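# Move the ring from the stake into the blue tray

## Task

Lift the ring clear of the stake it sits on and set it down so it rests flat on the bottom of the blue tray.

## Robot and tools

Robot: two Trossen-style six-joint arms, left_arm and right_arm, each with a parallel two-finger gripper and a wrist camera (cam_left_wrist, cam_right_wrist, both 672x504). They face each other across the table. Scene frame: origin at table centre, tabletop at z = +0.020 m, +z up. left_arm's base is at (+0.110, +0.456, +0.105) m on the +y side; right_arm's base is at (-0.009, -0.456, +0.142) m. Arm names are unrelated to which side of an image things show on.

Gripper geometry: fingers extend along the gripper's +x axis and close along its y axis. end_effector_position is the point between the fingers, roughly 3-4 cm short of the tips. Only the final 1.5 cm of each inner finger face is flat.

Motion numbers. Every command row has 14 numbers, each in [-1, 1]: left_arm dx, dy, dz, rx, ry, rz, opening, then right_arm's seven in the same order. Both arms are always in the row. The six pose numbers are an offset (not a pose), measured from that arm's current Hand target and expressed along the Hand target's own axes. Scale: 1.0 = 0.6 m for dx/dy/dz and 180 degrees for the rotation vector rx/ry/rz. Opening is absolute: +1 = fully open (0.080 m), -1 = fully closed; empty fingers touch near -0.78. All zeros for an arm's pose re-commands its existing Hand target (useful when it has sagged short). A 0 for opening is a real command, so to keep a gripper unchanged resend its present opening.

execute_actions(actions, cameras): actions is a list of actions; each action is a table of up to 15 rows, one per 1/30 s step, lasting 0.5 s total (a short table repeats its final row). Each row's offset counts from the Hand target at the start of that action, not from the previous row; the next action starts from the new Hand target, so repeating an offset keeps moving. An empty list returns state plus images. cameras: list of names, ["all"], or [] ; unknown names invalidate the call.

move(target, speed, blend, opening_speed, grip_force, blocking, cameras): straight-line path for each gripper. target is one 14-number row or a list of up to 15 rows; every row is an offset from the same starting Hand targets. speed: m/s, 0.002 to 4.3, default 0.25 (rotation up to twice that in rad/s); one value or one per target. blend: corner rounding in metres for lists, 0 = full stop at each target. opening_speed: rate of opening change per second on the -1..+1 scale, at least 0.2. grip_force: per-pad force limit in N, 8 to 34, one value or one per arm; persists. blocking=false returns after about 0.5 s while motion continues. Whole move capped at 10 s; paths ignore obstacles and the other arm. The result adds a move: line, e.g. done, off_target, moving, held, blocked, fault, and limits such as paced or held. done means the arm rests within 8 mm and 2 degrees of its target; it says nothing about contact.

wait(seconds 0-10, cameras): let time pass holding commands. stop(cameras): brake a running move. zoom_image(camera, region=[x0,y0,x1,y1] pixels, at most 504x504): closer look at the latest image. read_manual(section="licences"): licence text only. finished_scene(scene 1-3): ends the scene irreversibly; the ring must remain in place without the robot.

Results: positions in metres, quat_wxyz, linear and angular velocities, all in scene frame; printed values can be off by a few cm. Hand target is the last commanded pose after clipping. Tool commands lists current gripper commands. grip_measured is the finger opening on the command scale (about ±2 mm error; reads narrower under squeeze). grip_effort_n is motor effort, negative closing; not pad force. Joint torques and External joint torques are per joint (larger reading = pushed toward smaller angle for external). Wrist depth gives a 7x7 grid of distances in mm ahead of each camera, '-' for no data. Actions calls also list some intermediate positions. Camera calibration (K, T_world_to_cam) lets you project points; small errors exist.

Grasping: command an opening about 0.08 below grip_measured at first contact for a firm hold; less for lighter. Closing from fully open needs at least 0.6 s.

Control quirks: orientation commands are clipped to 32 degrees from the current orientation each step; sag and friction leave the gripper low or short, especially stretched out, so check position and tilt after each move and correct. Tiny moves may fail or go sideways. Avoid paths near an arm's own base.

Avoid: dropping the ring from height, releasing it while moving, fast impacts, hard pushes, and knocking anything off the table (that fails the task). Do not let the arms, grippers or cameras touch each other, and keep camera cables off objects. Contact torque limits (N m): waist 18.2, shoulder 22.5, elbow 22.4, wrist pitch 5.92, wrist yaw 5.9, wrist roll 5.54; exceeding one stops the arm 10 s. Long holds or straining heat motors (warning at 50 °C, stop at 95 °C). Huge single-step targets can cause over-speed faults. Loose objects may get nudged by outside pushes occasionally.

Each tool is called after ">>>" as name([rows], argument=value, ...), one row to a line, values as JSON.

## Session

>>> execute_actions(actions=[])

Scene clock: 0.00 s.
left_arm: end_effector_position=(-0.1709, +0.4349, +0.4126) grip_measured=+1.000 grip_effort_n=n/a end_effector_quat_wxyz=(+0.240, +0.310, +0.318, -0.863) | right_arm: end_effector_position=(+0.0513, -0.0550, +0.2044) grip_measured=+1.000 grip_effort_n=n/a end_effector_quat_wxyz=(+0.834, -0.152, +0.378, +0.373)
Joint positions: left_arm=[-1.635 1.126 1.369 -1.036 -0.265 -0.845 0.08] | right_arm=[0.025 1.768 0.977 -0.187 0.459 0.626 0.08]
Joint velocities: within noise
Joint torques (N m): no reading
External joint torques (N m): no reading
Heat: left arm: hottest wrist yaw 34 °C (+0.0 °C/min); right arm: hottest wrist pitch 30 °C (+0.0 °C/min).
Wrist depth (mm): cam_left_wrist=[487 1577 1707 1774 1555 1368 1135 / 462 507 1566 1861 1682 1402 1360 / 436 477 1555 1657 1816 2226 2083 / 412 448 490 424 1733 1941 2415 / 392 426 450 515 1545 93 2083 / - 93 411 472 1465 87 - / - 78 412 453 1446 - -] | cam_right_wrist=[341 340 340 340 342 331 1541 / 315 315 315 315 316 315 308 / 293 291 294 291 294 295 295 / 272 273 272 - 260 273 274 / 257 258 - - 246 253 259 / - 81 229 237 - - 75 / - - - - 221 223 78]
Hand target: left_arm -0.1708, +0.4348, +0.4130; -0.240, -0.309, -0.318, +0.864 | right_arm +0.0514, -0.0538, +0.2070; +0.834, -0.148, +0.377, +0.374
Tool commands: left_gripper/opening=+1.0 right_gripper/opening=+1.0
camera_calibration:
cam_left_wrist: T_world_to_cam=[[-0.553277, 0.713656, 0.429626, -0.579216], [0.585449, 0.700039, -0.408895, -0.00117086], [-0.592566, 0.0252922, -0.805125, 0.29918], [0, 0, 0, 1]] pos_world=[-0.142498, 0.406614, 0.489245]
cam_right_wrist: T_world_to_cam=[[0.732378, -0.679924, -0.0364146, -0.0555104], [-0.63891, -0.667742, -0.381987, 0.107442], [0.235407, 0.303024, -0.92345, 0.269843], [0, 0, 0, 1]] pos_world=[0.0457777, -0.0477682, 0.288207]

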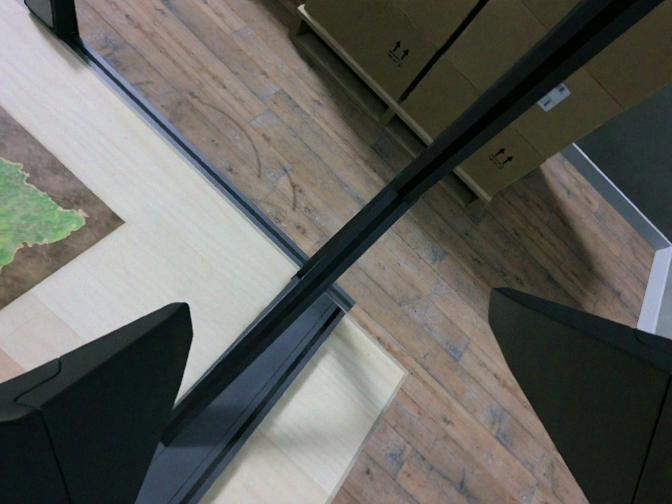

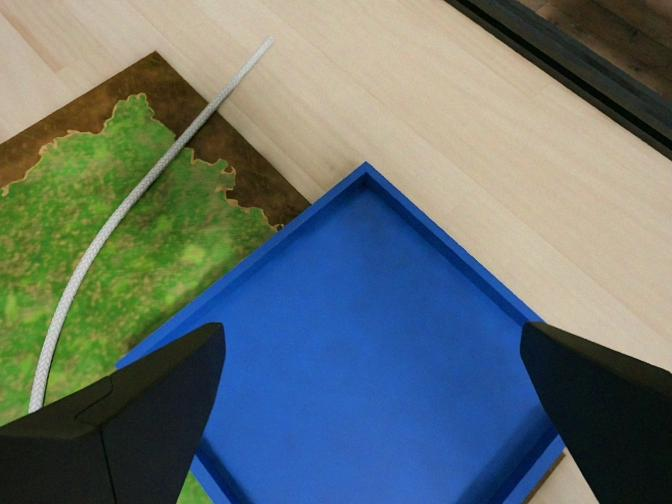

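>>> move(target=[0,0,0,0,0,0,1,-0.383,0.014,-0.043,-0.198,0.069,0.131,1], cameras=["cam_right_wrist"])

Scene clock: 16.43 s.
left_arm: end_effector_position=(-0.1709, +0.4349, +0.4126) grip_measured=+1.000 grip_effort_n=-1.6 end_effector_quat_wxyz=(+0.240, +0.310, +0.318, -0.863) | right_arm: end_effector_position=(-0.0663, -0.1808, +0.3531) grip_measured=+1.000 grip_effort_n=1.2 end_effector_quat_wxyz=(+0.614, -0.360, +0.358, +0.604)
Joint positions: left_arm=[-1.635 1.126 1.369 -1.036 -0.265 -0.845 0.08] | right_arm=[0.294 1.23 1.19 -1.046 0.149 0.254 0.08]
Joint torques (N m): left_arm=[0.07 -2.8 5.82 1.48 -0.19 0.04] | right_arm=[0.18 -5.71 7.07 0.73 -0.2 -0.24]
External joint torques (N m): left_arm=[0.08 0.01 -0.35 0.09 -0.04 0.01] | right_arm=[0.2 -2.16 1.02 -0.32 -0.29 -0.25]
Heat: left arm: hottest wrist yaw 34 °C (+0.0 °C/min); right arm: hottest elbow 31 °C (+11.0 °C/min).
Wrist depth (mm): cam_left_wrist=[484 1566 1802 1733 1514 1336 1118 / 466 502 1610 1802 1707 1410 1428 / 441 474 1534 1720 1746 2083 2580 / 414 448 491 515 1788 2027 2270 / 393 428 450 510 1588 93 2122 / - 87 403 478 1455 87 - / - 360 410 455 1446 - -] | cam_right_wrist=[436 430 434 440 442 443 447 / 422 426 426 429 431 442 436 / 412 413 417 419 - - 427 / 400 404 405 409 - - 411 / 395 400 395 401 403 405 409 / - 81 391 389 393 98 75 / - - 383 379 383 385 78]
Hand target: left_arm -0.1708, +0.4348, +0.4130; -0.240, -0.309, -0.318, +0.864 | right_arm -0.0685, -0.1796, +0.3600; +0.612, -0.354, +0.353, +0.612
Off the commanded pose: left_arm 0.000 m, 0 deg | right_arm 0.007 m, 1 deg.
move: done
camera_calibration:
cam_right_wrist: T_world_to_cam=[[0.999837, -0.0175692, 0.00419665, 0.0735818], [-0.0166341, -0.986104, -0.165292, -0.0876713], [0.00704238, 0.165195, -0.986236, 0.455014], [0, 0, 0, 1]] pos_world=[-0.0782325, -0.160326, 0.433951]
Images, in order (width x height): cam_right_wrist 672x504.

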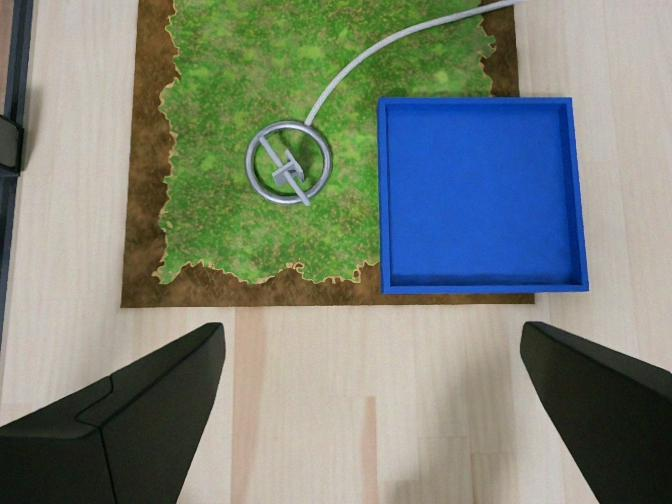

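>>> zoom_image(camera="cam_right_wrist", region=[220, 80, 360, 230])

Scaled by 3.360 from the camera's 672x504 image, which has a finer 960x720 frame.

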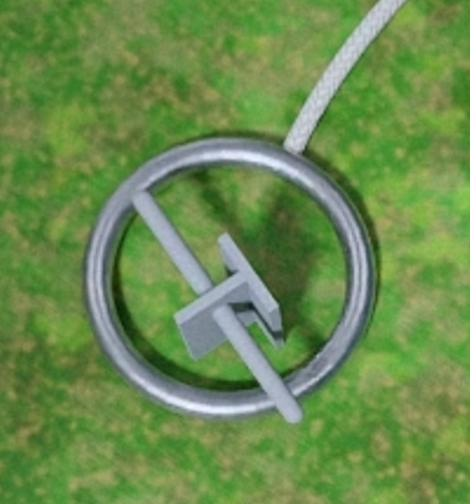

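>>> move(target=[0,0,0,0,0,0,1,0.287,0.083,-0.204,0,-0.25,0,1], cameras=["cam_right_wrist"])

>>> zoom_image(camera="cam_right_wrist", region=[200, 60, 500, 285])

Scene clock: 35.63 s.
left_arm: end_effector_position=(-0.1709, +0.4349, +0.4126) grip_measured=+1.000 grip_effort_n=-1.6 end_effector_quat_wxyz=(+0.240, +0.310, +0.318, -0.863) | right_arm: end_effector_position=(-0.1185, -0.1992, +0.1503) grip_measured=+1.000 grip_effort_n=1.6 end_effector_quat_wxyz=(+0.707, -0.113, +0.115, +0.689)
Joint positions: left_arm=[-1.635 1.126 1.369 -1.036 -0.265 -0.845 0.08] | right_arm=[0.791 2.095 0.073 1.572 0.753 0.319 0.08]
Joint torques (N m): left_arm=[0.07 -2.81 5.84 1.47 -0.19 0.04] | right_arm=[0.2 -4.73 -0.39 1.38 0.43 -0.22]
External joint torques (N m): left_arm=[0.09 0.02 -0.38 0.07 -0.03 0.02] | right_arm=[0.23 -0.62 -0.81 -0.07 0.23 -0.22]
Heat: left arm: hottest wrist pitch 35 °C (+6.7 °C/min); right arm: hottest elbow 35 °C (+11.8 °C/min).
Wrist depth (mm): cam_left_wrist=[485 1524 1733 1774 1545 1283 179 / 461 503 1610 1760 1720 1351 1328 / 438 474 1484 1694 1788 2083 2293 / 412 447 495 1545 1707 2027 2365 / 393 424 450 517 1599 93 2102 / - 87 - 478 1504 87 - / - 363 424 460 1393 - -] | cam_right_wrist=[- - 627 1825 665 773 1606 / - 543 558 569 586 592 582 / 399 400 407 411 416 426 432 / 312 314 319 310 327 320 - / 260 270 263 264 267 - - / - 81 223 223 226 103 75 / - - 195 195 196 193 78]
Hand target: left_arm -0.1708, +0.4348, +0.4130; -0.240, -0.309, -0.318, +0.864 | right_arm -0.1179, -0.1995, +0.1495; +0.701, -0.093, +0.092, +0.701
Off the commanded pose: left_arm 0.000 m, 0 deg | right_arm 0.001 m, 4 deg.
joint sent to its limit (right arm) — joint 4 (wrist pitch), upper limit. The joint targets are off in orientation, not in position.
move: off_target (right_arm)
camera_calibration:
cam_right_wrist: T_world_to_cam=[[0.999609, -0.0268375, -0.00779489, 0.126273], [-0.0226494, -0.614595, -0.788517, 0.0267078], [0.0163711, 0.788386, -0.614963, 0.327849], [0, 0, 0, 1]] pos_world=[-0.130986, -0.238668, 0.223659]
Images, in order (width x height): cam_right_wrist 672x504.

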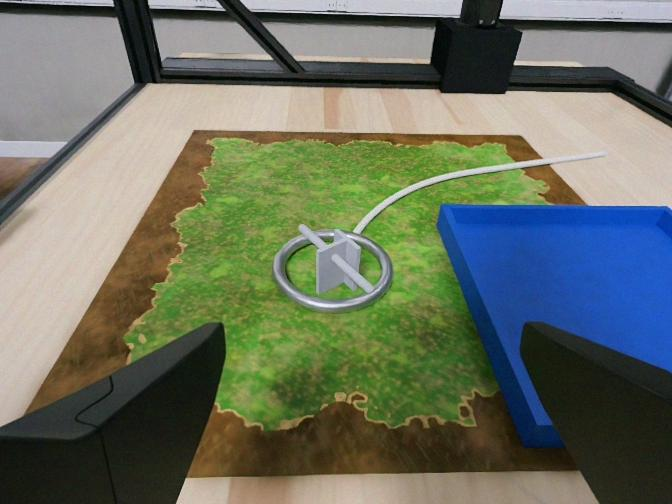

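Scaled by 1.680 from the camera's 672x504 image, which has a finer 960x720 frame.

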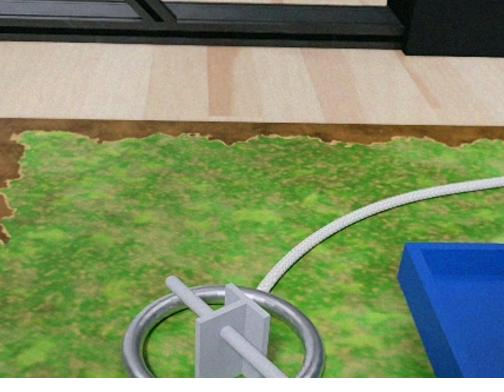

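>>> zoom_image(camera="cam_right_wrist", region=[260, 205, 410, 325])

Scaled by 3.360 from the camera's 672x504 image, which has a finer 960x720 frame.

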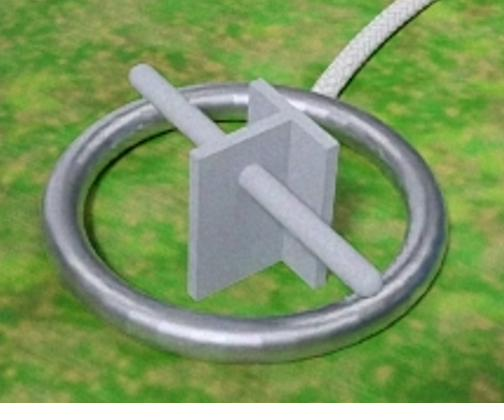

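>>> move(target=[0,0,0,0,0,0,1,0.2725,-0.055,0.142,-0.0944,0.412,0.073,-0.1], cameras=["cam_right_wrist"])

>>> zoom_image(camera="cam_right_wrist", region=[180, 200, 480, 425])

Scene clock: 112.00 s.
left_arm: end_effector_position=(-0.1709, +0.4349, +0.4126) grip_measured=+1.000 grip_effort_n=-2.1 end_effector_quat_wxyz=(+0.240, +0.310, +0.318, -0.863) | right_arm: end_effector_position=(-0.0843, -0.0222, +0.1903) grip_measured=-0.096 grip_effort_n=-17.0 end_effector_quat_wxyz=(+0.408, -0.581, +0.406, +0.576)
Joint positions: left_arm=[-1.635 1.126 1.369 -1.036 -0.265 -0.845 0.08] | right_arm=[0.184 2.275 1.883 -1.18 0.007 -0.171 0.031]
Joint torques (N m): left_arm=[0.07 -2.8 5.82 1.48 -0.19 0.04] | right_arm=[-0.2 -11.74 6.12 -0.03 -0.34 -0.26]
External joint torques (N m): left_arm=[0.07 0.05 -0.41 0.08 -0.03 0.01] | right_arm=[-0.2 -1.49 0.7 -0.34 -0.33 -0.26]
Heat: left arm: hottest wrist pitch 37 °C (+1.0 °C/min); right arm: hottest wrist pitch 35 °C (+2.0 °C/min).
Wrist depth (mm): cam_left_wrist=[483 1514 1760 1694 1484 1336 1108 / 461 505 1645 1760 1622 1368 1351 / 437 477 1465 1657 307 2162 2293 / 414 450 493 516 1746 1941 2341 / 393 428 457 503 1545 93 2045 / - 93 406 475 1504 86 - / - 78 415 458 1384 - -] | cam_right_wrist=[191 191 192 191 192 191 191 / 203 203 200 203 203 201 203 / 217 216 213 211 215 203 - / 232 232 232 231 232 - 224 / 248 249 244 250 238 - 240 / 268 263 68 267 - - - / - - - 291 292 75 -]
Hand target: left_arm -0.1708, +0.4348, +0.4130; -0.240, -0.309, -0.318, +0.864 | right_arm -0.0852, -0.0195, +0.1896; -0.405, +0.579, -0.405, -0.580
Off the commanded pose: left_arm 0.000 m, 0 deg | right_arm 0.003 m, 0 deg.
move: done
camera_calibration:
cam_right_wrist: T_world_to_cam=[[0.944103, 0.329613, 0.00500942, 0.0979743], [0.30891, -0.889906, 0.335623, -0.024259], [0.115083, -0.315315, -0.941983, 0.258422], [0, 0, 0, 1]] pos_world=[-0.114744, 0.0276025, 0.25108]
Images, in order (width x height): cam_right_wrist 672x504.

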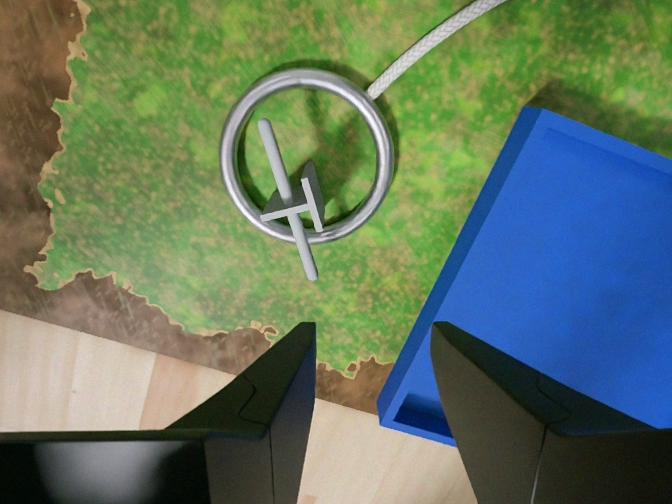

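Scaled by 1.680 from the camera's 672x504 image, which has a finer 960x720 frame.

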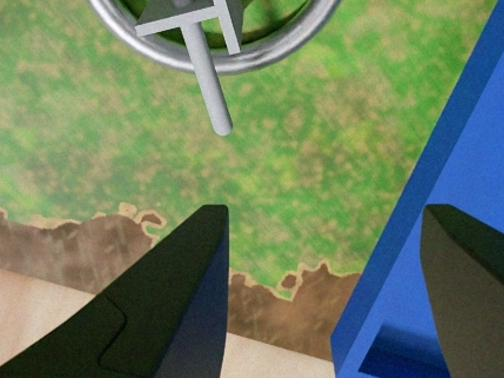

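>>> move([
  [0,0,0,0,0,0,1,0,-0.027,0.0513,0,0,0,-0.45],
  [0,0,0,0,0,0,1,0.175,-0.027,0.0513,0,0,0,-0.45],
], cameras=["cam_right_wrist"], speed=0.15)

>>> zoom_image(camera="cam_right_wrist", region=[220, 200, 520, 425])

Scene clock: 129.67 s.
left_arm: end_effector_position=(-0.1709, +0.4349, +0.4126) grip_measured=+1.000 grip_effort_n=-2.1 end_effector_quat_wxyz=(+0.240, +0.310, +0.318, -0.863) | right_arm: end_effector_position=(-0.0803, +0.0170, +0.0883) grip_measured=-0.446 grip_effort_n=-17.0 end_effector_quat_wxyz=(+0.411, -0.578, +0.403, +0.579)
Joint positions: left_arm=[-1.635 1.126 1.369 -1.036 -0.265 -0.845 0.08] | right_arm=[0.161 2.549 1.959 -0.971 0.007 -0.193 0.015]
Joint torques (N m): left_arm=[0.07 -2.81 5.84 1.47 -0.19 0.04] | right_arm=[-0.18 -13.54 3.84 0.17 -0.33 -0.26]
External joint torques (N m): left_arm=[0.06 0.08 -0.43 0.05 -0.03 0.02] | right_arm=[-0.18 -2.14 -1.39 -0.17 -0.32 -0.26]
Heat: left arm: hottest wrist pitch 37 °C (+1.0 °C/min); right arm: hottest wrist pitch 33 °C (-1.0 °C/min).
Wrist depth (mm): cam_left_wrist=[489 1555 1733 1760 1534 1328 176 / 466 509 1669 1802 1720 1410 1227 / 437 474 1514 1707 1816 2064 2045 / 414 447 489 424 1802 2027 2341 / 396 428 454 517 1566 93 1992 / - 87 412 475 1504 86 - / - 78 415 455 1419 - -] | cam_right_wrist=[99 99 99 99 99 98 98 / 105 105 105 105 104 105 105 / 111 111 109 110 110 112 111 / 119 117 119 116 121 119 116 / 127 126 126 123 126 126 112 / 137 127 98 125 85 123 130 / - - - 149 87 - -]
Hand target: left_arm -0.1708, +0.4348, +0.4130; -0.240, -0.309, -0.318, +0.864 | right_arm -0.0804, +0.0150, +0.0847; -0.406, +0.579, -0.405, -0.579
Off the commanded pose: left_arm 0.000 m, 0 deg | right_arm 0.004 m, 1 deg.
move: done
camera_calibration:
cam_right_wrist: T_world_to_cam=[[0.944371, 0.328808, 0.00698809, 0.0816057], [0.308759, -0.893707, 0.325509, 0.0445378], [0.113275, -0.305244, -0.945513, 0.174225], [0, 0, 0, 1]] pos_world=[-0.110553, 0.0661522, 0.149664]
Images, in order (width x height): cam_right_wrist 672x504.

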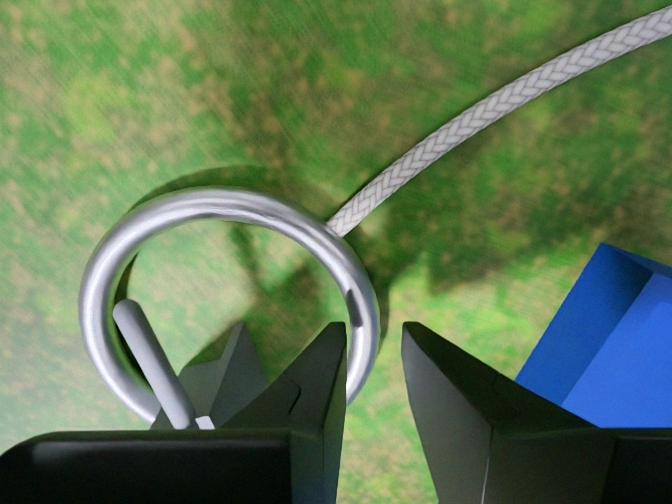

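Scaled by 1.680 from the camera's 672x504 image, which has a finer 960x720 frame.

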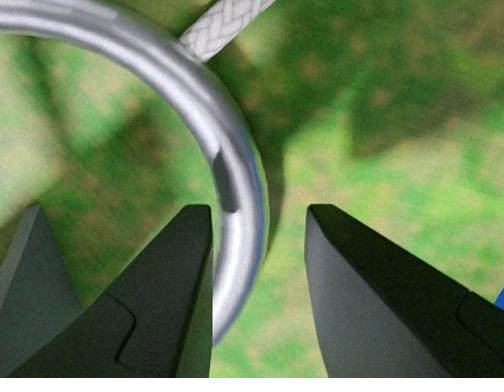

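>>> move(target=[0,0,0,0,0,0,1,0.0415,0,-0.002,0,0,0,-0.45], cameras=["cam_right_wrist"], speed=0.04)

>>> zoom_image(camera="cam_right_wrist", region=[270, 250, 470, 400])

Scene clock: 136.70 s.
left_arm: end_effector_position=(-0.1709, +0.4349, +0.4126) grip_measured=+1.000 grip_effort_n=-1.6 end_effector_quat_wxyz=(+0.240, +0.310, +0.318, -0.863) | right_arm: end_effector_position=(-0.0808, +0.0189, +0.0724) grip_measured=-0.446 grip_effort_n=-17.0 end_effector_quat_wxyz=(+0.414, -0.574, +0.400, +0.583)
Joint positions: left_arm=[-1.635 1.126 1.369 -1.036 -0.265 -0.845 0.08] | right_arm=[0.161 2.572 1.934 -0.91 0.005 -0.194 0.015]
Joint torques (N m): left_arm=[0.08 -2.8 5.83 1.47 -0.19 0.04] | right_arm=[-0.23 -11.54 3.09 0.76 -0.28 -0.26]
External joint torques (N m): left_arm=[0.07 0.11 -0.44 0.06 -0.04 0.02] | right_arm=[-0.33 -0.19 -2.06 0.39 -0.26 -0.26]
Heat: left arm: hottest wrist pitch 37 °C (+0.0 °C/min); right arm: hottest shoulder 33 °C (+5.0 °C/min).
Wrist depth (mm): cam_left_wrist=[493 1566 1816 1669 1514 1351 182 / 463 506 1622 1831 1682 1384 1402 / 436 475 1524 1645 1861 2083 2027 / 414 449 491 420 1802 1992 2341 / 392 427 448 517 1599 93 2027 / - 87 404 477 1514 87 - / - 82 409 459 1484 - -] | cam_right_wrist=[- 88 88 88 88 88 86 / - 93 94 94 92 91 93 / - 98 98 97 98 99 98 / - 105 106 102 104 105 104 / - 112 112 109 110 112 109 / - 116 111 108 86 117 99 / - - - 130 125 - -]
Hand target: left_arm -0.1708, +0.4348, +0.4130; -0.240, -0.309, -0.318, +0.864 | right_arm -0.0800, +0.0139, +0.0598; -0.406, +0.579, -0.405, -0.580
Off the commanded pose: left_arm 0.000 m, 0 deg | right_arm 0.014 m, 1 deg.
move: off_target (right_arm)
camera_calibration:
cam_right_wrist: T_world_to_cam=[[0.944144, 0.329433, 0.00812774, 0.0814719], [0.310599, -0.897865, 0.312037, 0.0527144], [0.110093, -0.292084, -0.950035, 0.159631], [0, 0, 0, 1]] pos_world=[-0.110868, 0.0671164, 0.134544]
Images, in order (width x height): cam_right_wrist 672x504.

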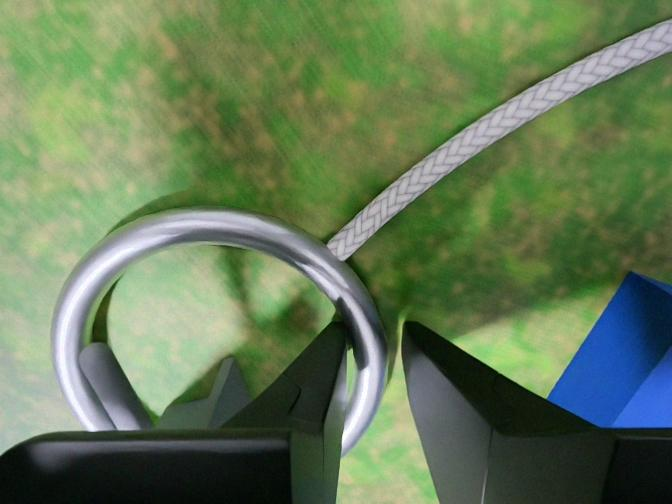

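Scaled by 2.520 from the camera's 672x504 image, which has a finer 960x720 frame.

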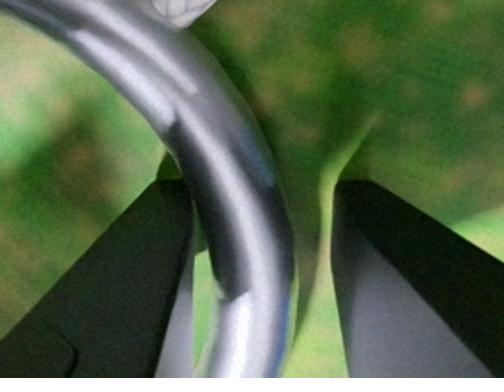

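>>> move([
  [0,0,0,0,0,0,1,-0.019,0,0.004,0,0,0,-0.45],
  [0,0,0,0,0,0,1,-0.019,0,0.004,0,0,0,-0.98],
], cameras=["cam_right_wrist"], speed=0.05, opening_speed=0.5)

>>> zoom_image(camera="cam_right_wrist", region=[270, 250, 470, 400])

Scene clock: 144.13 s.
left_arm: end_effector_position=(-0.1709, +0.4349, +0.4126) grip_measured=+1.000 grip_effort_n=-1.6 end_effector_quat_wxyz=(+0.240, +0.310, +0.318, -0.863) | right_arm: end_effector_position=(-0.0802, +0.0149, +0.0738) grip_measured=-0.634 grip_effort_n=-83.5 end_effector_quat_wxyz=(+0.409, -0.579, +0.405, +0.577)
Joint positions: left_arm=[-1.635 1.126 1.369 -1.036 -0.265 -0.845 0.08] | right_arm=[0.161 2.572 1.94 -0.938 0.005 -0.194 0.006]
Joint torques (N m): left_arm=[0.09 -2.82 5.84 1.47 -0.19 0.04] | right_arm=[-0.15 -12.79 5.37 0.02 -0.28 -0.22]
External joint torques (N m): left_arm=[0.1 -0.04 -0.29 0.1 -0.03 0.02] | right_arm=[-0.06 -1.38 0.2 -0.32 -0.27 -0.22]
Heat: left arm: hottest wrist pitch 38 °C (+1.0 °C/min); right arm: hottest shoulder 34 °C (+6.1 °C/min).
Wrist depth (mm): cam_left_wrist=[483 1534 1774 1720 1504 1312 185 / 463 1455 1610 1876 1682 1402 1208 / 437 471 1524 1682 1682 2083 3339 / 411 448 493 1484 1802 1957 2365 / 391 424 451 522 1555 93 2102 / - 87 355 478 1514 87 - / - 82 414 457 1419 - -] | cam_right_wrist=[- 88 87 87 87 86 87 / - 92 93 92 92 91 92 / - 97 97 96 96 98 98 / - 105 105 101 105 104 103 / - 111 112 109 111 112 106 / - 114 110 108 83 117 100 / - - - 132 77 - -]
Hand target: left_arm -0.1708, +0.4348, +0.4130; -0.240, -0.309, -0.318, +0.864 | right_arm -0.0809, +0.0161, +0.0711; -0.406, +0.579, -0.405, -0.579
Off the commanded pose: left_arm 0.000 m, 0 deg | right_arm 0.003 m, 0 deg.
move: done
camera_calibration:
cam_right_wrist: T_world_to_cam=[[0.944137, 0.329526, 0.00415389, 0.0824959], [0.309541, -0.891064, 0.331947, 0.0468194], [0.113087, -0.312118, -0.943289, 0.159823], [0, 0, 0, 1]] pos_world=[-0.110454, 0.0644182, 0.134875]
Images, in order (width x height): cam_right_wrist 672x504.

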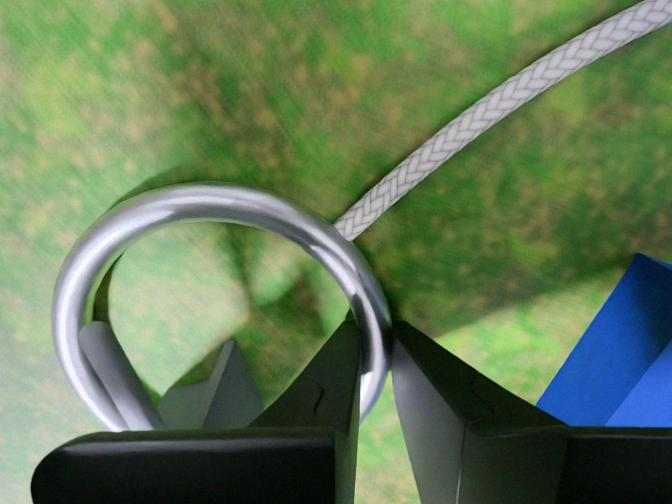

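Scaled by 2.520 from the camera's 672x504 image, which has a finer 960x720 frame.

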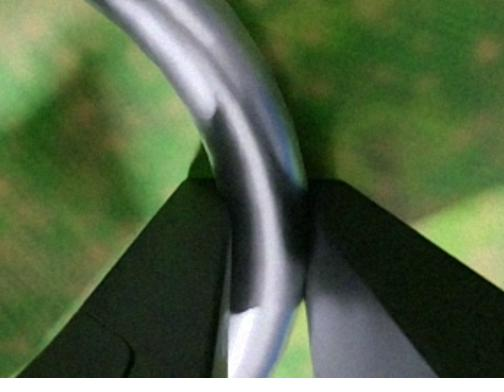

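>>> move(target=[0,0,0,0,0,0,1,-0.0427,-0.001,-0.0323,0,-0.1667,0,-0.98], cameras=["cam_right_wrist"], speed=0.06)

Scene clock: 165.07 s.
left_arm: end_effector_position=(-0.1709, +0.4349, +0.4126) grip_measured=+1.000 grip_effort_n=-2.1 end_effector_quat_wxyz=(+0.240, +0.310, +0.318, -0.863) | right_arm: end_effector_position=(-0.0733, -0.0041, +0.0877) grip_measured=-0.634 grip_effort_n=-83.5 end_effector_quat_wxyz=(+0.496, -0.417, +0.293, +0.703)
Joint positions: left_arm=[-1.635 1.126 1.369 -1.036 -0.265 -0.845 0.08] | right_arm=[0.113 2.203 1.174 -0.052 -0.114 -0.212 0.006]
Joint torques (N m): left_arm=[0.06 -2.8 5.82 1.47 -0.19 0.04] | right_arm=[-0.34 -14.35 3.23 1.03 -0.5 -0.21]
External joint torques (N m): left_arm=[0.04 -0.04 -0.36 0.07 -0.03 0.02] | right_arm=[-0.35 -5.19 -1.55 -0.04 -0.41 -0.21]
Heat: left arm: hottest wrist pitch 38 °C (+1.0 °C/min); right arm: hottest shoulder 38 °C (+10.2 °C/min).
Wrist depth (mm): cam_left_wrist=[483 1504 1720 1788 1534 1368 173 / 466 1465 1577 1831 1669 1351 - / 438 474 1534 1657 1846 2122 2415 / 410 444 489 515 1816 2102 2317 / 392 424 454 523 1599 93 2102 / - 87 421 469 1524 86 - / - 82 415 455 1410 - -] | cam_right_wrist=[145 144 144 144 144 144 143 / 140 141 141 141 141 140 139 / 138 138 138 137 136 137 137 / - 134 134 98 134 134 119 / - 131 132 131 132 131 124 / - 114 93 108 83 126 123 / - - - 126 77 - -]
Hand target: left_arm -0.1708, +0.4348, +0.4130; -0.240, -0.309, -0.318, +0.864 | right_arm -0.0737, -0.0019, +0.0967; +0.497, -0.410, +0.287, +0.710
Off the commanded pose: left_arm 0.000 m, 0 deg | right_arm 0.009 m, 1 deg.
move: off_target (right_arm)
camera_calibration:
cam_right_wrist: T_world_to_cam=[[0.943952, 0.330043, -0.00508027, 0.0829903], [0.324956, -0.931884, -0.161234, 0.0673331], [-0.0579484, 0.150546, -0.986903, 0.15936], [0, 0, 0, 1]] pos_world=[-0.0909845, 0.0113651, 0.168551]
Images, in order (width x height): cam_right_wrist 672x504.

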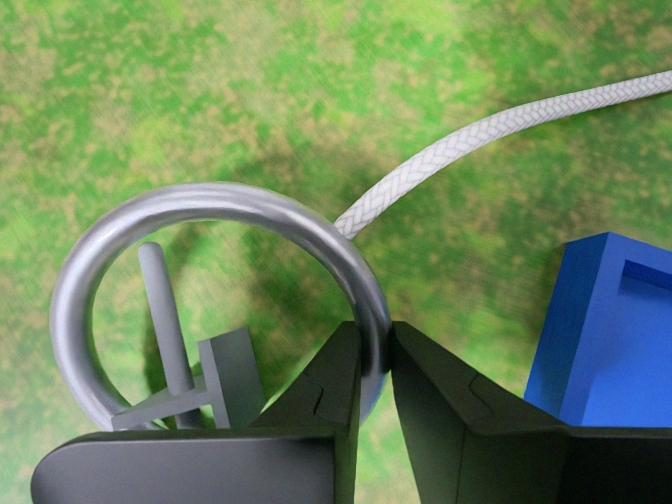

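>>> move([
  [0,0,0,0,0,0,1,-0.0115,0,0.0067,0,0,0,-0.98],
  [0,0,0,0,0,0,1,-0.0357,-0.0128,-0.035,0,0,0,-0.98],
], cameras=["cam_right_wrist"], speed=0.06)

Scene clock: 172.70 s.
left_arm: end_effector_position=(-0.1709, +0.4349, +0.4126) grip_measured=+1.000 grip_effort_n=-1.6 end_effector_quat_wxyz=(+0.240, +0.310, +0.318, -0.863) | right_arm: end_effector_position=(-0.0558, -0.0283, +0.0966) grip_measured=-0.634 grip_effort_n=-83.5 end_effector_quat_wxyz=(+0.496, -0.416, +0.294, +0.703)
Joint positions: left_arm=[-1.635 1.126 1.369 -1.036 -0.265 -0.845 0.08] | right_arm=[0.072 2.11 1.053 -0.029 -0.134 -0.247 0.006]
Joint torques (N m): left_arm=[0.06 -2.8 5.83 1.47 -0.19 0.04] | right_arm=[-0.28 -13.4 3.15 1.02 -0.53 -0.24]
External joint torques (N m): left_arm=[0.08 0.08 -0.43 0.06 -0.03 0.02] | right_arm=[-0.29 -5.05 -1.43 -0.01 -0.44 -0.24]
Heat: left arm: hottest wrist pitch 38 °C (+1.0 °C/min); right arm: hottest shoulder 39 °C (+11.1 °C/min).
Wrist depth (mm): cam_left_wrist=[482 1577 1746 1669 1410 201 189 / 469 506 1633 1802 1733 1376 1419 / 435 473 1474 1694 310 2027 2102 / 415 447 487 521 1788 1992 2341 / 393 426 451 516 1566 93 2102 / - 87 - 481 1545 87 - / - 77 417 454 1437 - -] | cam_right_wrist=[156 156 156 156 155 155 155 / 153 152 152 152 152 150 151 / 150 150 149 149 147 144 138 / - 114 144 99 145 138 138 / - 141 142 106 142 135 135 / 109 139 140 108 83 133 133 / - - - 136 77 - -]
Hand target: left_arm -0.1708, +0.4348, +0.4130; -0.240, -0.309, -0.318, +0.864 | right_arm -0.0565, -0.0264, +0.1047; +0.497, -0.409, +0.287, +0.710
Off the commanded pose: left_arm 0.000 m, 0 deg | right_arm 0.008 m, 1 deg.
move: done
camera_calibration:
cam_right_wrist: T_world_to_cam=[[0.944492, 0.328482, -0.00587682, 0.0745393], [0.323252, -0.932353, -0.161945, 0.0405898], [-0.0586752, 0.151056, -0.986782, 0.172723], [0, 0, 0, 1]] pos_world=[-0.0733879, -0.0127317, 0.177452]
Images, in order (width x height): cam_right_wrist 672x504.

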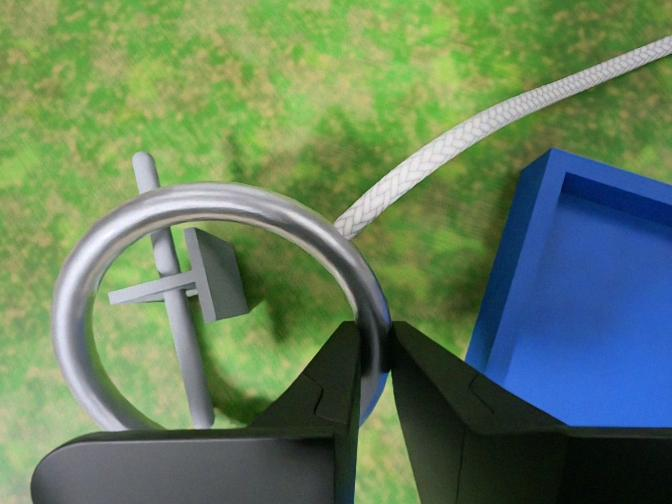

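>>> move([
  [0,0,0,0,0,0,1,-0.0473,-0.0022,0.018,0,0,0,-0.98],
  [0,0,0,0,0,0,1,-0.134,-0.0022,0.068,0,0,0,-0.98],
], cameras=["cam_right_wrist"], speed=0.08)

Scene clock: 183.87 s.
left_arm: end_effector_position=(-0.1709, +0.4349, +0.4126) grip_measured=+1.000 grip_effort_n=-2.1 end_effector_quat_wxyz=(+0.240, +0.310, +0.318, -0.863) | right_arm: end_effector_position=(-0.0529, -0.0373, +0.1815) grip_measured=-0.634 grip_effort_n=-83.5 end_effector_quat_wxyz=(+0.493, -0.420, +0.299, +0.701)
Joint positions: left_arm=[-1.635 1.126 1.369 -1.036 -0.265 -0.845 0.08] | right_arm=[0.065 1.884 1.14 -0.358 -0.138 -0.254 0.006]
Joint torques (N m): left_arm=[0.07 -2.82 5.84 1.47 -0.19 0.04] | right_arm=[-0.33 -12.38 6.53 0.8 -0.53 -0.23]
External joint torques (N m): left_arm=[0.06 0.06 -0.48 0.03 -0.04 0.02] | right_arm=[-0.33 -4.54 0.97 -0.22 -0.43 -0.23]
Heat: left arm: hottest wrist pitch 38 °C (+1.0 °C/min); right arm: hottest shoulder 42 °C (+12.0 °C/min).
Wrist depth (mm): cam_left_wrist=[484 1545 1720 1788 1504 1297 181 / 467 513 1657 1876 1610 228 1465 / 438 472 1494 1633 1788 2102 - / 414 450 489 522 1746 2027 2341 / 387 426 451 518 1588 93 2122 / - 87 412 479 1534 86 - / - 82 414 458 1384 - -] | cam_right_wrist=[247 244 245 243 242 241 242 / 242 241 240 239 239 237 235 / 236 236 236 236 232 231 232 / - 230 229 98 227 221 221 / - 226 226 103 218 218 215 / 111 223 - 106 83 214 208 / - - - - 77 - -]
Hand target: left_arm -0.1708, +0.4348, +0.4130; -0.240, -0.309, -0.318, +0.864 | right_arm -0.0536, -0.0305, +0.1947; +0.497, -0.409, +0.287, +0.710
Off the commanded pose: left_arm 0.000 m, 0 deg | right_arm 0.015 m, 2 deg.
move: off_target (right_arm)
camera_calibration:
cam_right_wrist: T_world_to_cam=[[0.94421, 0.329177, -0.0104862, 0.0761471], [0.324167, -0.934521, -0.146923, 0.0422308], [-0.058163, 0.135326, -0.989092, 0.25795], [0, 0, 0, 1]] pos_world=[-0.0705855, -0.0205078, 0.26214]
Images, in order (width x height): cam_right_wrist 672x504.

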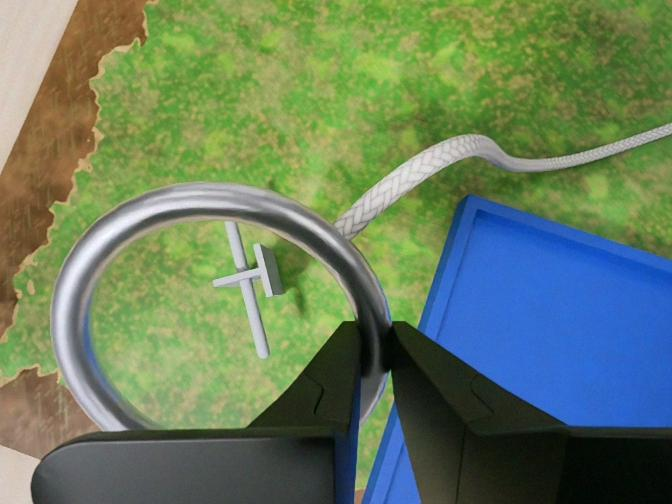

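>>> move(target=[0,0,0,0,0,0,1,0.0215,-0.254,-0.113,0,0.1667,0,-0.98], cameras=["cam_right_wrist"], speed=0.2)

Scene clock: 189.90 s.
left_arm: end_effector_position=(-0.1709, +0.4349, +0.4126) grip_measured=+1.000 grip_effort_n=-1.6 end_effector_quat_wxyz=(+0.240, +0.310, +0.318, -0.863) | right_arm: end_effector_position=(+0.1065, -0.0311, +0.1483) grip_measured=-0.634 grip_effort_n=-83.5 end_effector_quat_wxyz=(+0.405, -0.577, +0.411, +0.578)
Joint positions: left_arm=[-1.635 1.126 1.369 -1.036 -0.265 -0.845 0.08] | right_arm=[-0.258 2.322 1.791 -1.048 -0.004 -0.609 0.006]
Joint torques (N m): left_arm=[0.08 -2.81 5.84 1.47 -0.19 0.05] | right_arm=[0.07 -12.32 6.13 -0.1 0.04 -0.28]
External joint torques (N m): left_arm=[0.07 0.08 -0.41 0.07 -0.03 0.02] | right_arm=[0.08 -1.98 0.87 -0.39 0.08 -0.28]
Heat: left arm: hottest wrist pitch 38 °C (+1.0 °C/min); right arm: hottest shoulder 42 °C (+11.0 °C/min).
Wrist depth (mm): cam_left_wrist=[474 1588 1733 1760 1545 1343 1141 / 461 1419 1610 1802 1633 1368 1384 / 436 475 1524 1694 1774 2248 2949 / 411 446 494 1610 1707 1941 2248 / 391 428 454 530 1588 93 2027 / - 87 409 478 1484 87 - / - 78 413 458 1446 - -] | cam_right_wrist=[- 151 151 149 141 150 152 / - 159 161 158 153 153 157 / - - 166 166 168 166 170 / - 183 184 98 175 174 182 / - 197 195 102 187 196 195 / 222 194 - 106 83 208 210 / - - - - 77 - -]
Hand target: left_arm -0.1708, +0.4348, +0.4130; -0.240, -0.309, -0.318, +0.864 | right_arm +0.1075, -0.0275, +0.1497; -0.406, +0.579, -0.405, -0.579
Off the commanded pose: left_arm 0.000 m, 0 deg | right_arm 0.004 m, 1 deg.
move: done
camera_calibration:
cam_right_wrist: T_world_to_cam=[[0.945345, 0.325942, -0.00922224, -0.0771648], [0.309882, -0.889244, 0.336478, -0.0773118], [0.101471, -0.320946, -0.941646, 0.19528], [0, 0, 0, 1]] pos_world=[0.0770895, 0.0190765, 0.209187]
Images, in order (width x height): cam_right_wrist 672x504.

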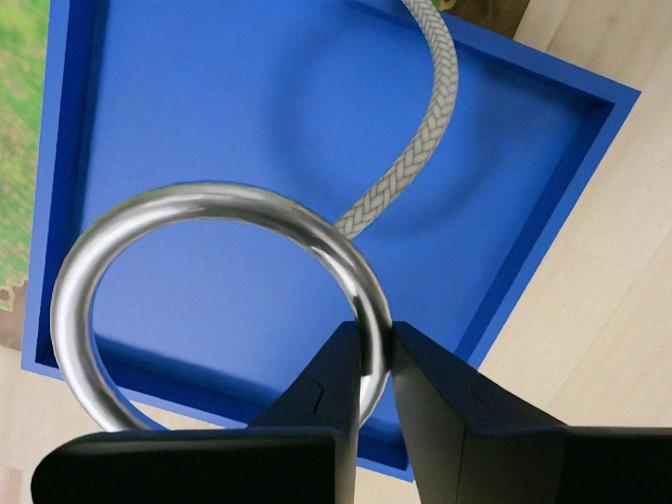

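>>> move(target=[0,0,0,0,0,0,1,0.108,-0.015,0.0035,0,0,0,-0.98], cameras=["cam_right_wrist"], speed=0.1)

Scene clock: 201.97 s.
left_arm: end_effector_position=(-0.1709, +0.4349, +0.4126) grip_measured=+1.000 grip_effort_n=-2.1 end_effector_quat_wxyz=(+0.240, +0.310, +0.318, -0.863) | right_arm: end_effector_position=(+0.1140, -0.0206, +0.0869) grip_measured=-0.634 grip_effort_n=-83.5 end_effector_quat_wxyz=(+0.408, -0.576, +0.405, +0.580)
Joint positions: left_arm=[-1.635 1.126 1.369 -1.036 -0.265 -0.845 0.08] | right_arm=[-0.268 2.451 1.764 -0.879 -0.004 -0.623 0.006]
Joint torques (N m): left_arm=[0.06 -2.83 5.83 1.47 -0.19 0.04] | right_arm=[-0.26 -13.09 3.73 0.12 0.04 -0.28]
External joint torques (N m): left_arm=[0.09 0.08 -0.42 0.07 -0.04 0.02] | right_arm=[-0.19 -2.41 -1.26 -0.19 0.07 -0.28]
Heat: left arm: hottest wrist pitch 38 °C (+1.0 °C/min); right arm: hottest shoulder 42 °C (+9.0 °C/min).
Wrist depth (mm): cam_left_wrist=[481 1610 1760 1760 1474 1305 1097 / 468 1465 1599 1746 1633 1328 1402 / 436 474 1534 1694 310 2045 2204 / 415 443 487 424 1682 2083 2365 / 391 429 448 502 1577 93 2102 / - 93 360 477 1514 87 - / - 360 412 458 1428 - -] | cam_right_wrist=[- 96 94 95 95 82 98 / - 101 102 100 100 99 91 / 108 107 104 105 104 105 104 / - 115 114 98 111 113 108 / - 123 122 105 118 118 110 / 111 116 130 106 83 114 135 / - - - - 77 - -]
Hand target: left_arm -0.1708, +0.4348, +0.4130; -0.240, -0.309, -0.318, +0.864 | right_arm +0.1152, -0.0224, +0.0849; -0.406, +0.579, -0.405, -0.579
Off the commanded pose: left_arm 0.000 m, 0 deg | right_arm 0.003 m, 0 deg.
move: done
camera_calibration:
cam_right_wrist: T_world_to_cam=[[0.944127, 0.32958, -0.00125289, -0.0887603], [0.311931, -0.892328, 0.326267, -0.0491235], [0.106413, -0.308429, -0.945277, 0.14012], [0, 0, 0, 1]] pos_world=[0.0842135, 0.0286363, 0.148368]
Images, in order (width x height): cam_right_wrist 672x504.

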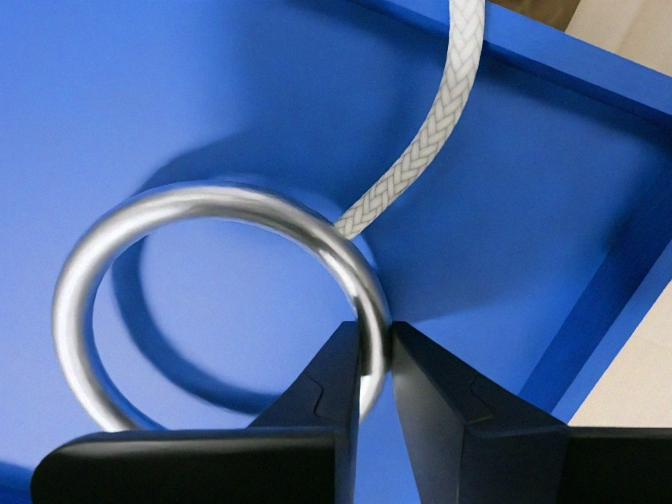

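>>> move(target=[0,0,0,0,0,0,1,0.0135,0,0,0,0,0,-0.98], cameras=["cam_right_wrist"], speed=0.03)

Scene clock: 207.03 s.
left_arm: end_effector_position=(-0.1709, +0.4349, +0.4126) grip_measured=+1.000 grip_effort_n=-2.1 end_effector_quat_wxyz=(+0.240, +0.310, +0.318, -0.863) | right_arm: end_effector_position=(+0.1144, -0.0194, +0.0805) grip_measured=-0.634 grip_effort_n=-83.5 end_effector_quat_wxyz=(+0.410, -0.576, +0.404, +0.581)
Joint positions: left_arm=[-1.635 1.126 1.369 -1.036 -0.265 -0.845 0.08] | right_arm=[-0.268 2.463 1.76 -0.857 -0.004 -0.623 0.006]
Joint torques (N m): left_arm=[0.07 -2.82 5.83 1.47 -0.19 0.04] | right_arm=[-0.28 -12.82 3.43 0.13 0.04 -0.28]
External joint torques (N m): left_arm=[0.05 -0.03 -0.34 0.08 -0.03 0.02] | right_arm=[-0.27 -2.11 -1.53 -0.2 0.07 -0.28]
Heat: left arm: hottest wrist pitch 38 °C (+0.0 °C/min); right arm: hottest shoulder 42 °C (+8.1 °C/min).
Wrist depth (mm): cam_left_wrist=[484 1514 1802 1707 1577 1336 1124 / 466 508 1657 1831 1566 1402 1360 / 436 468 1524 1669 311 2270 2317 / 409 447 491 421 1774 2083 2248 / 391 422 450 509 1599 93 2102 / - 87 368 477 1474 87 - / - 78 416 461 1410 - -] | cam_right_wrist=[- 90 89 90 90 91 93 / - 95 96 95 94 93 88 / 102 100 98 99 98 100 98 / - 108 107 98 105 104 104 / - 115 116 105 111 112 101 / 110 120 121 108 83 117 124 / - - - - 77 - -]
Hand target: left_arm -0.1708, +0.4348, +0.4130; -0.240, -0.309, -0.318, +0.864 | right_arm +0.1152, -0.0223, +0.0768; -0.406, +0.579, -0.405, -0.579
Off the commanded pose: left_arm 0.000 m, 0 deg | right_arm 0.005 m, 1 deg.
move: done
camera_calibration:
cam_right_wrist: T_world_to_cam=[[0.944121, 0.329596, 0.0015952, -0.0897988], [0.311504, -0.893856, 0.322469, -0.0456286], [0.107711, -0.303953, -0.946579, 0.134383], [0, 0, 0, 1]] pos_world=[0.0845198, 0.0296582, 0.142061]
Images, in order (width x height): cam_right_wrist 672x504.

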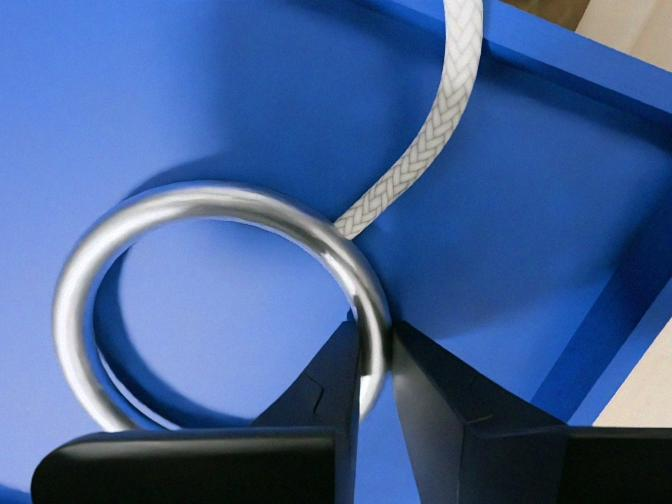

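>>> move(target=[0,0,0,0,0,0,1,0.01,0,0,0,0,0,-0.98], cameras=["cam_right_wrist"], speed=0.03)

Scene clock: 211.53 s.
left_arm: end_effector_position=(-0.1709, +0.4349, +0.4126) grip_measured=+1.000 grip_effort_n=-1.6 end_effector_quat_wxyz=(+0.240, +0.310, +0.318, -0.863) | right_arm: end_effector_position=(+0.1145, -0.0192, +0.0786) grip_measured=-0.634 grip_effort_n=-83.5 end_effector_quat_wxyz=(+0.411, -0.575, +0.403, +0.581)
Joint positions: left_arm=[-1.635 1.126 1.369 -1.036 -0.265 -0.845 0.08] | right_arm=[-0.268 2.465 1.756 -0.848 -0.004 -0.623 0.006]
Joint torques (N m): left_arm=[0.06 -2.82 5.83 1.47 -0.19 0.03] | right_arm=[-0.29 -11.69 3.31 0.62 0.04 -0.28]
External joint torques (N m): left_arm=[0.07 0.01 -0.38 0.07 -0.04 0.01] | right_arm=[-0.28 -0.96 -1.62 0.3 0.07 -0.28]
Heat: left arm: hottest wrist pitch 38 °C (+0.0 °C/min); right arm: hottest shoulder 43 °C (+8.1 °C/min).
Wrist depth (mm): cam_left_wrist=[479 1599 1760 1746 1484 1360 1097 / 465 506 1633 1816 1733 1402 1221 / 439 472 1534 1657 1788 2122 2162 / 414 448 491 516 1774 2102 2226 / 394 425 450 511 1545 93 2083 / - 87 370 479 1504 87 - / - 78 420 458 1419 - -] | cam_right_wrist=[- 90 89 87 90 91 93 / - 95 95 95 93 92 81 / 101 99 97 98 97 100 98 / - 108 106 101 - 103 103 / - 114 115 105 110 112 99 / 111 120 120 108 81 116 125 / - - - - 77 - -]
Hand target: left_arm -0.1708, +0.4348, +0.4130; -0.240, -0.309, -0.318, +0.864 | right_arm +0.1152, -0.0224, +0.0707; -0.406, +0.579, -0.405, -0.579
Off the commanded pose: left_arm 0.000 m, 0 deg | right_arm 0.008 m, 1 deg.
move: done
camera_calibration:
cam_right_wrist: T_world_to_cam=[[0.944112, 0.329609, 0.00311511, -0.0900158], [0.311289, -0.894666, 0.320424, -0.0447084], [0.108402, -0.301547, -0.947269, 0.132646], [0, 0, 0, 1]] pos_world=[0.0845232, 0.02967, 0.140258]
Images, in order (width x height): cam_right_wrist 672x504.

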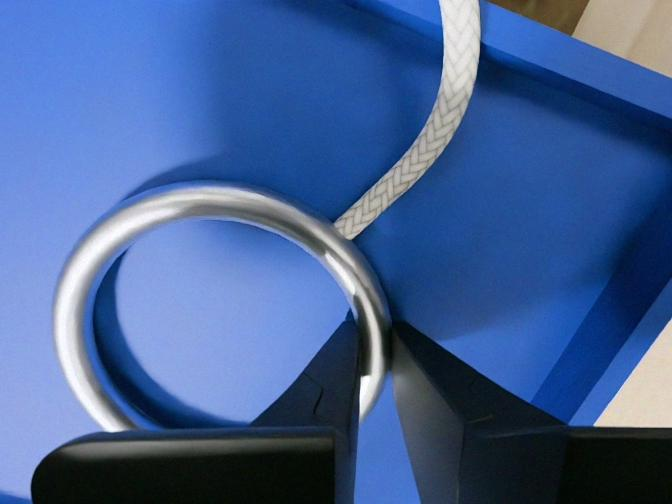

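>>> move([
  [0,0,0,0,0,0,1,-0.005,0,0,0,0,0,-0.4],
  [0,0,0,0,0,0,1,-0.15,0,0,0,0,0,-0.4],
], cameras=["cam_right_wrist"], speed=0.08, opening_speed=0.3)

Scene clock: 218.60 s.
left_arm: end_effector_position=(-0.1709, +0.4349, +0.4126) grip_measured=+1.000 grip_effort_n=-2.1 end_effector_quat_wxyz=(+0.240, +0.310, +0.318, -0.863) | right_arm: end_effector_position=(+0.1127, -0.0264, +0.1515) grip_measured=-0.404 grip_effort_n=19.3 end_effector_quat_wxyz=(+0.398, -0.580, +0.416, +0.576)
Joint positions: left_arm=[-1.635 1.126 1.369 -1.036 -0.265 -0.845 0.08] | right_arm=[-0.268 2.359 1.87 -1.107 -0.003 -0.623 0.017]
Joint torques (N m): left_arm=[0.06 -2.8 5.84 1.47 -0.19 0.04] | right_arm=[-0.26 -15.15 5.78 -0.09 0.01 -0.27]
External joint torques (N m): left_arm=[0.08 0.05 -0.4 0.06 -0.04 0.02] | right_arm=[-0.17 -4.63 0.48 -0.37 0.04 -0.27]
Heat: left arm: hottest wrist pitch 38 °C (+0.0 °C/min); right arm: hottest shoulder 42 °C (+6.0 °C/min).
Wrist depth (mm): cam_left_wrist=[485 1534 1760 1760 1504 1320 1113 / 465 500 1657 1788 1682 1360 1336 / 437 471 1524 1669 311 2102 1924 / 415 443 493 1534 1760 2045 2390 / 393 425 448 515 1566 93 2162 / - 93 407 479 1455 87 - / - 77 412 459 1428 - -] | cam_right_wrist=[- 156 152 150 148 153 153 / 162 166 162 158 156 158 160 / - 173 173 169 171 163 173 / - 184 185 181 178 183 184 / 202 203 197 192 186 201 198 / 233 234 70 207 82 210 212 / - - - 241 - - -]
Hand target: left_arm -0.1708, +0.4348, +0.4130; -0.240, -0.309, -0.318, +0.864 | right_arm +0.1152, -0.0224, +0.1607; -0.406, +0.579, -0.405, -0.579
Off the commanded pose: left_arm 0.000 m, 0 deg | right_arm 0.010 m, 1 deg.
move: off_target (right_arm)
camera_calibration:
cam_right_wrist: T_world_to_cam=[[0.944046, 0.329311, -0.0182125, -0.0828967], [0.314529, -0.882307, 0.35015, -0.0785319], [0.099239, -0.336286, -0.936517, 0.198314], [0, 0, 0, 1]] pos_world=[0.0832783, 0.0246998, 0.211713]
Images, in order (width x height): cam_right_wrist 672x504.

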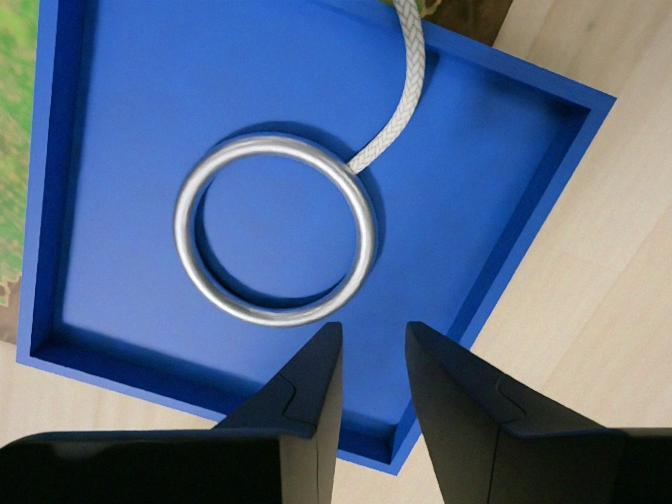

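>>> zoom_image(camera="cam_right_wrist", region=[160, 110, 400, 340])

Scaled by 2.100 from the camera's 672x504 image, which has a finer 960x720 frame.

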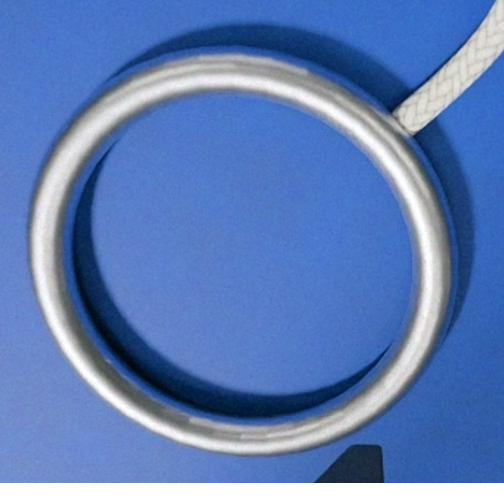

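>>> finished_scene(scene=2)

The scene is finished: the task was done.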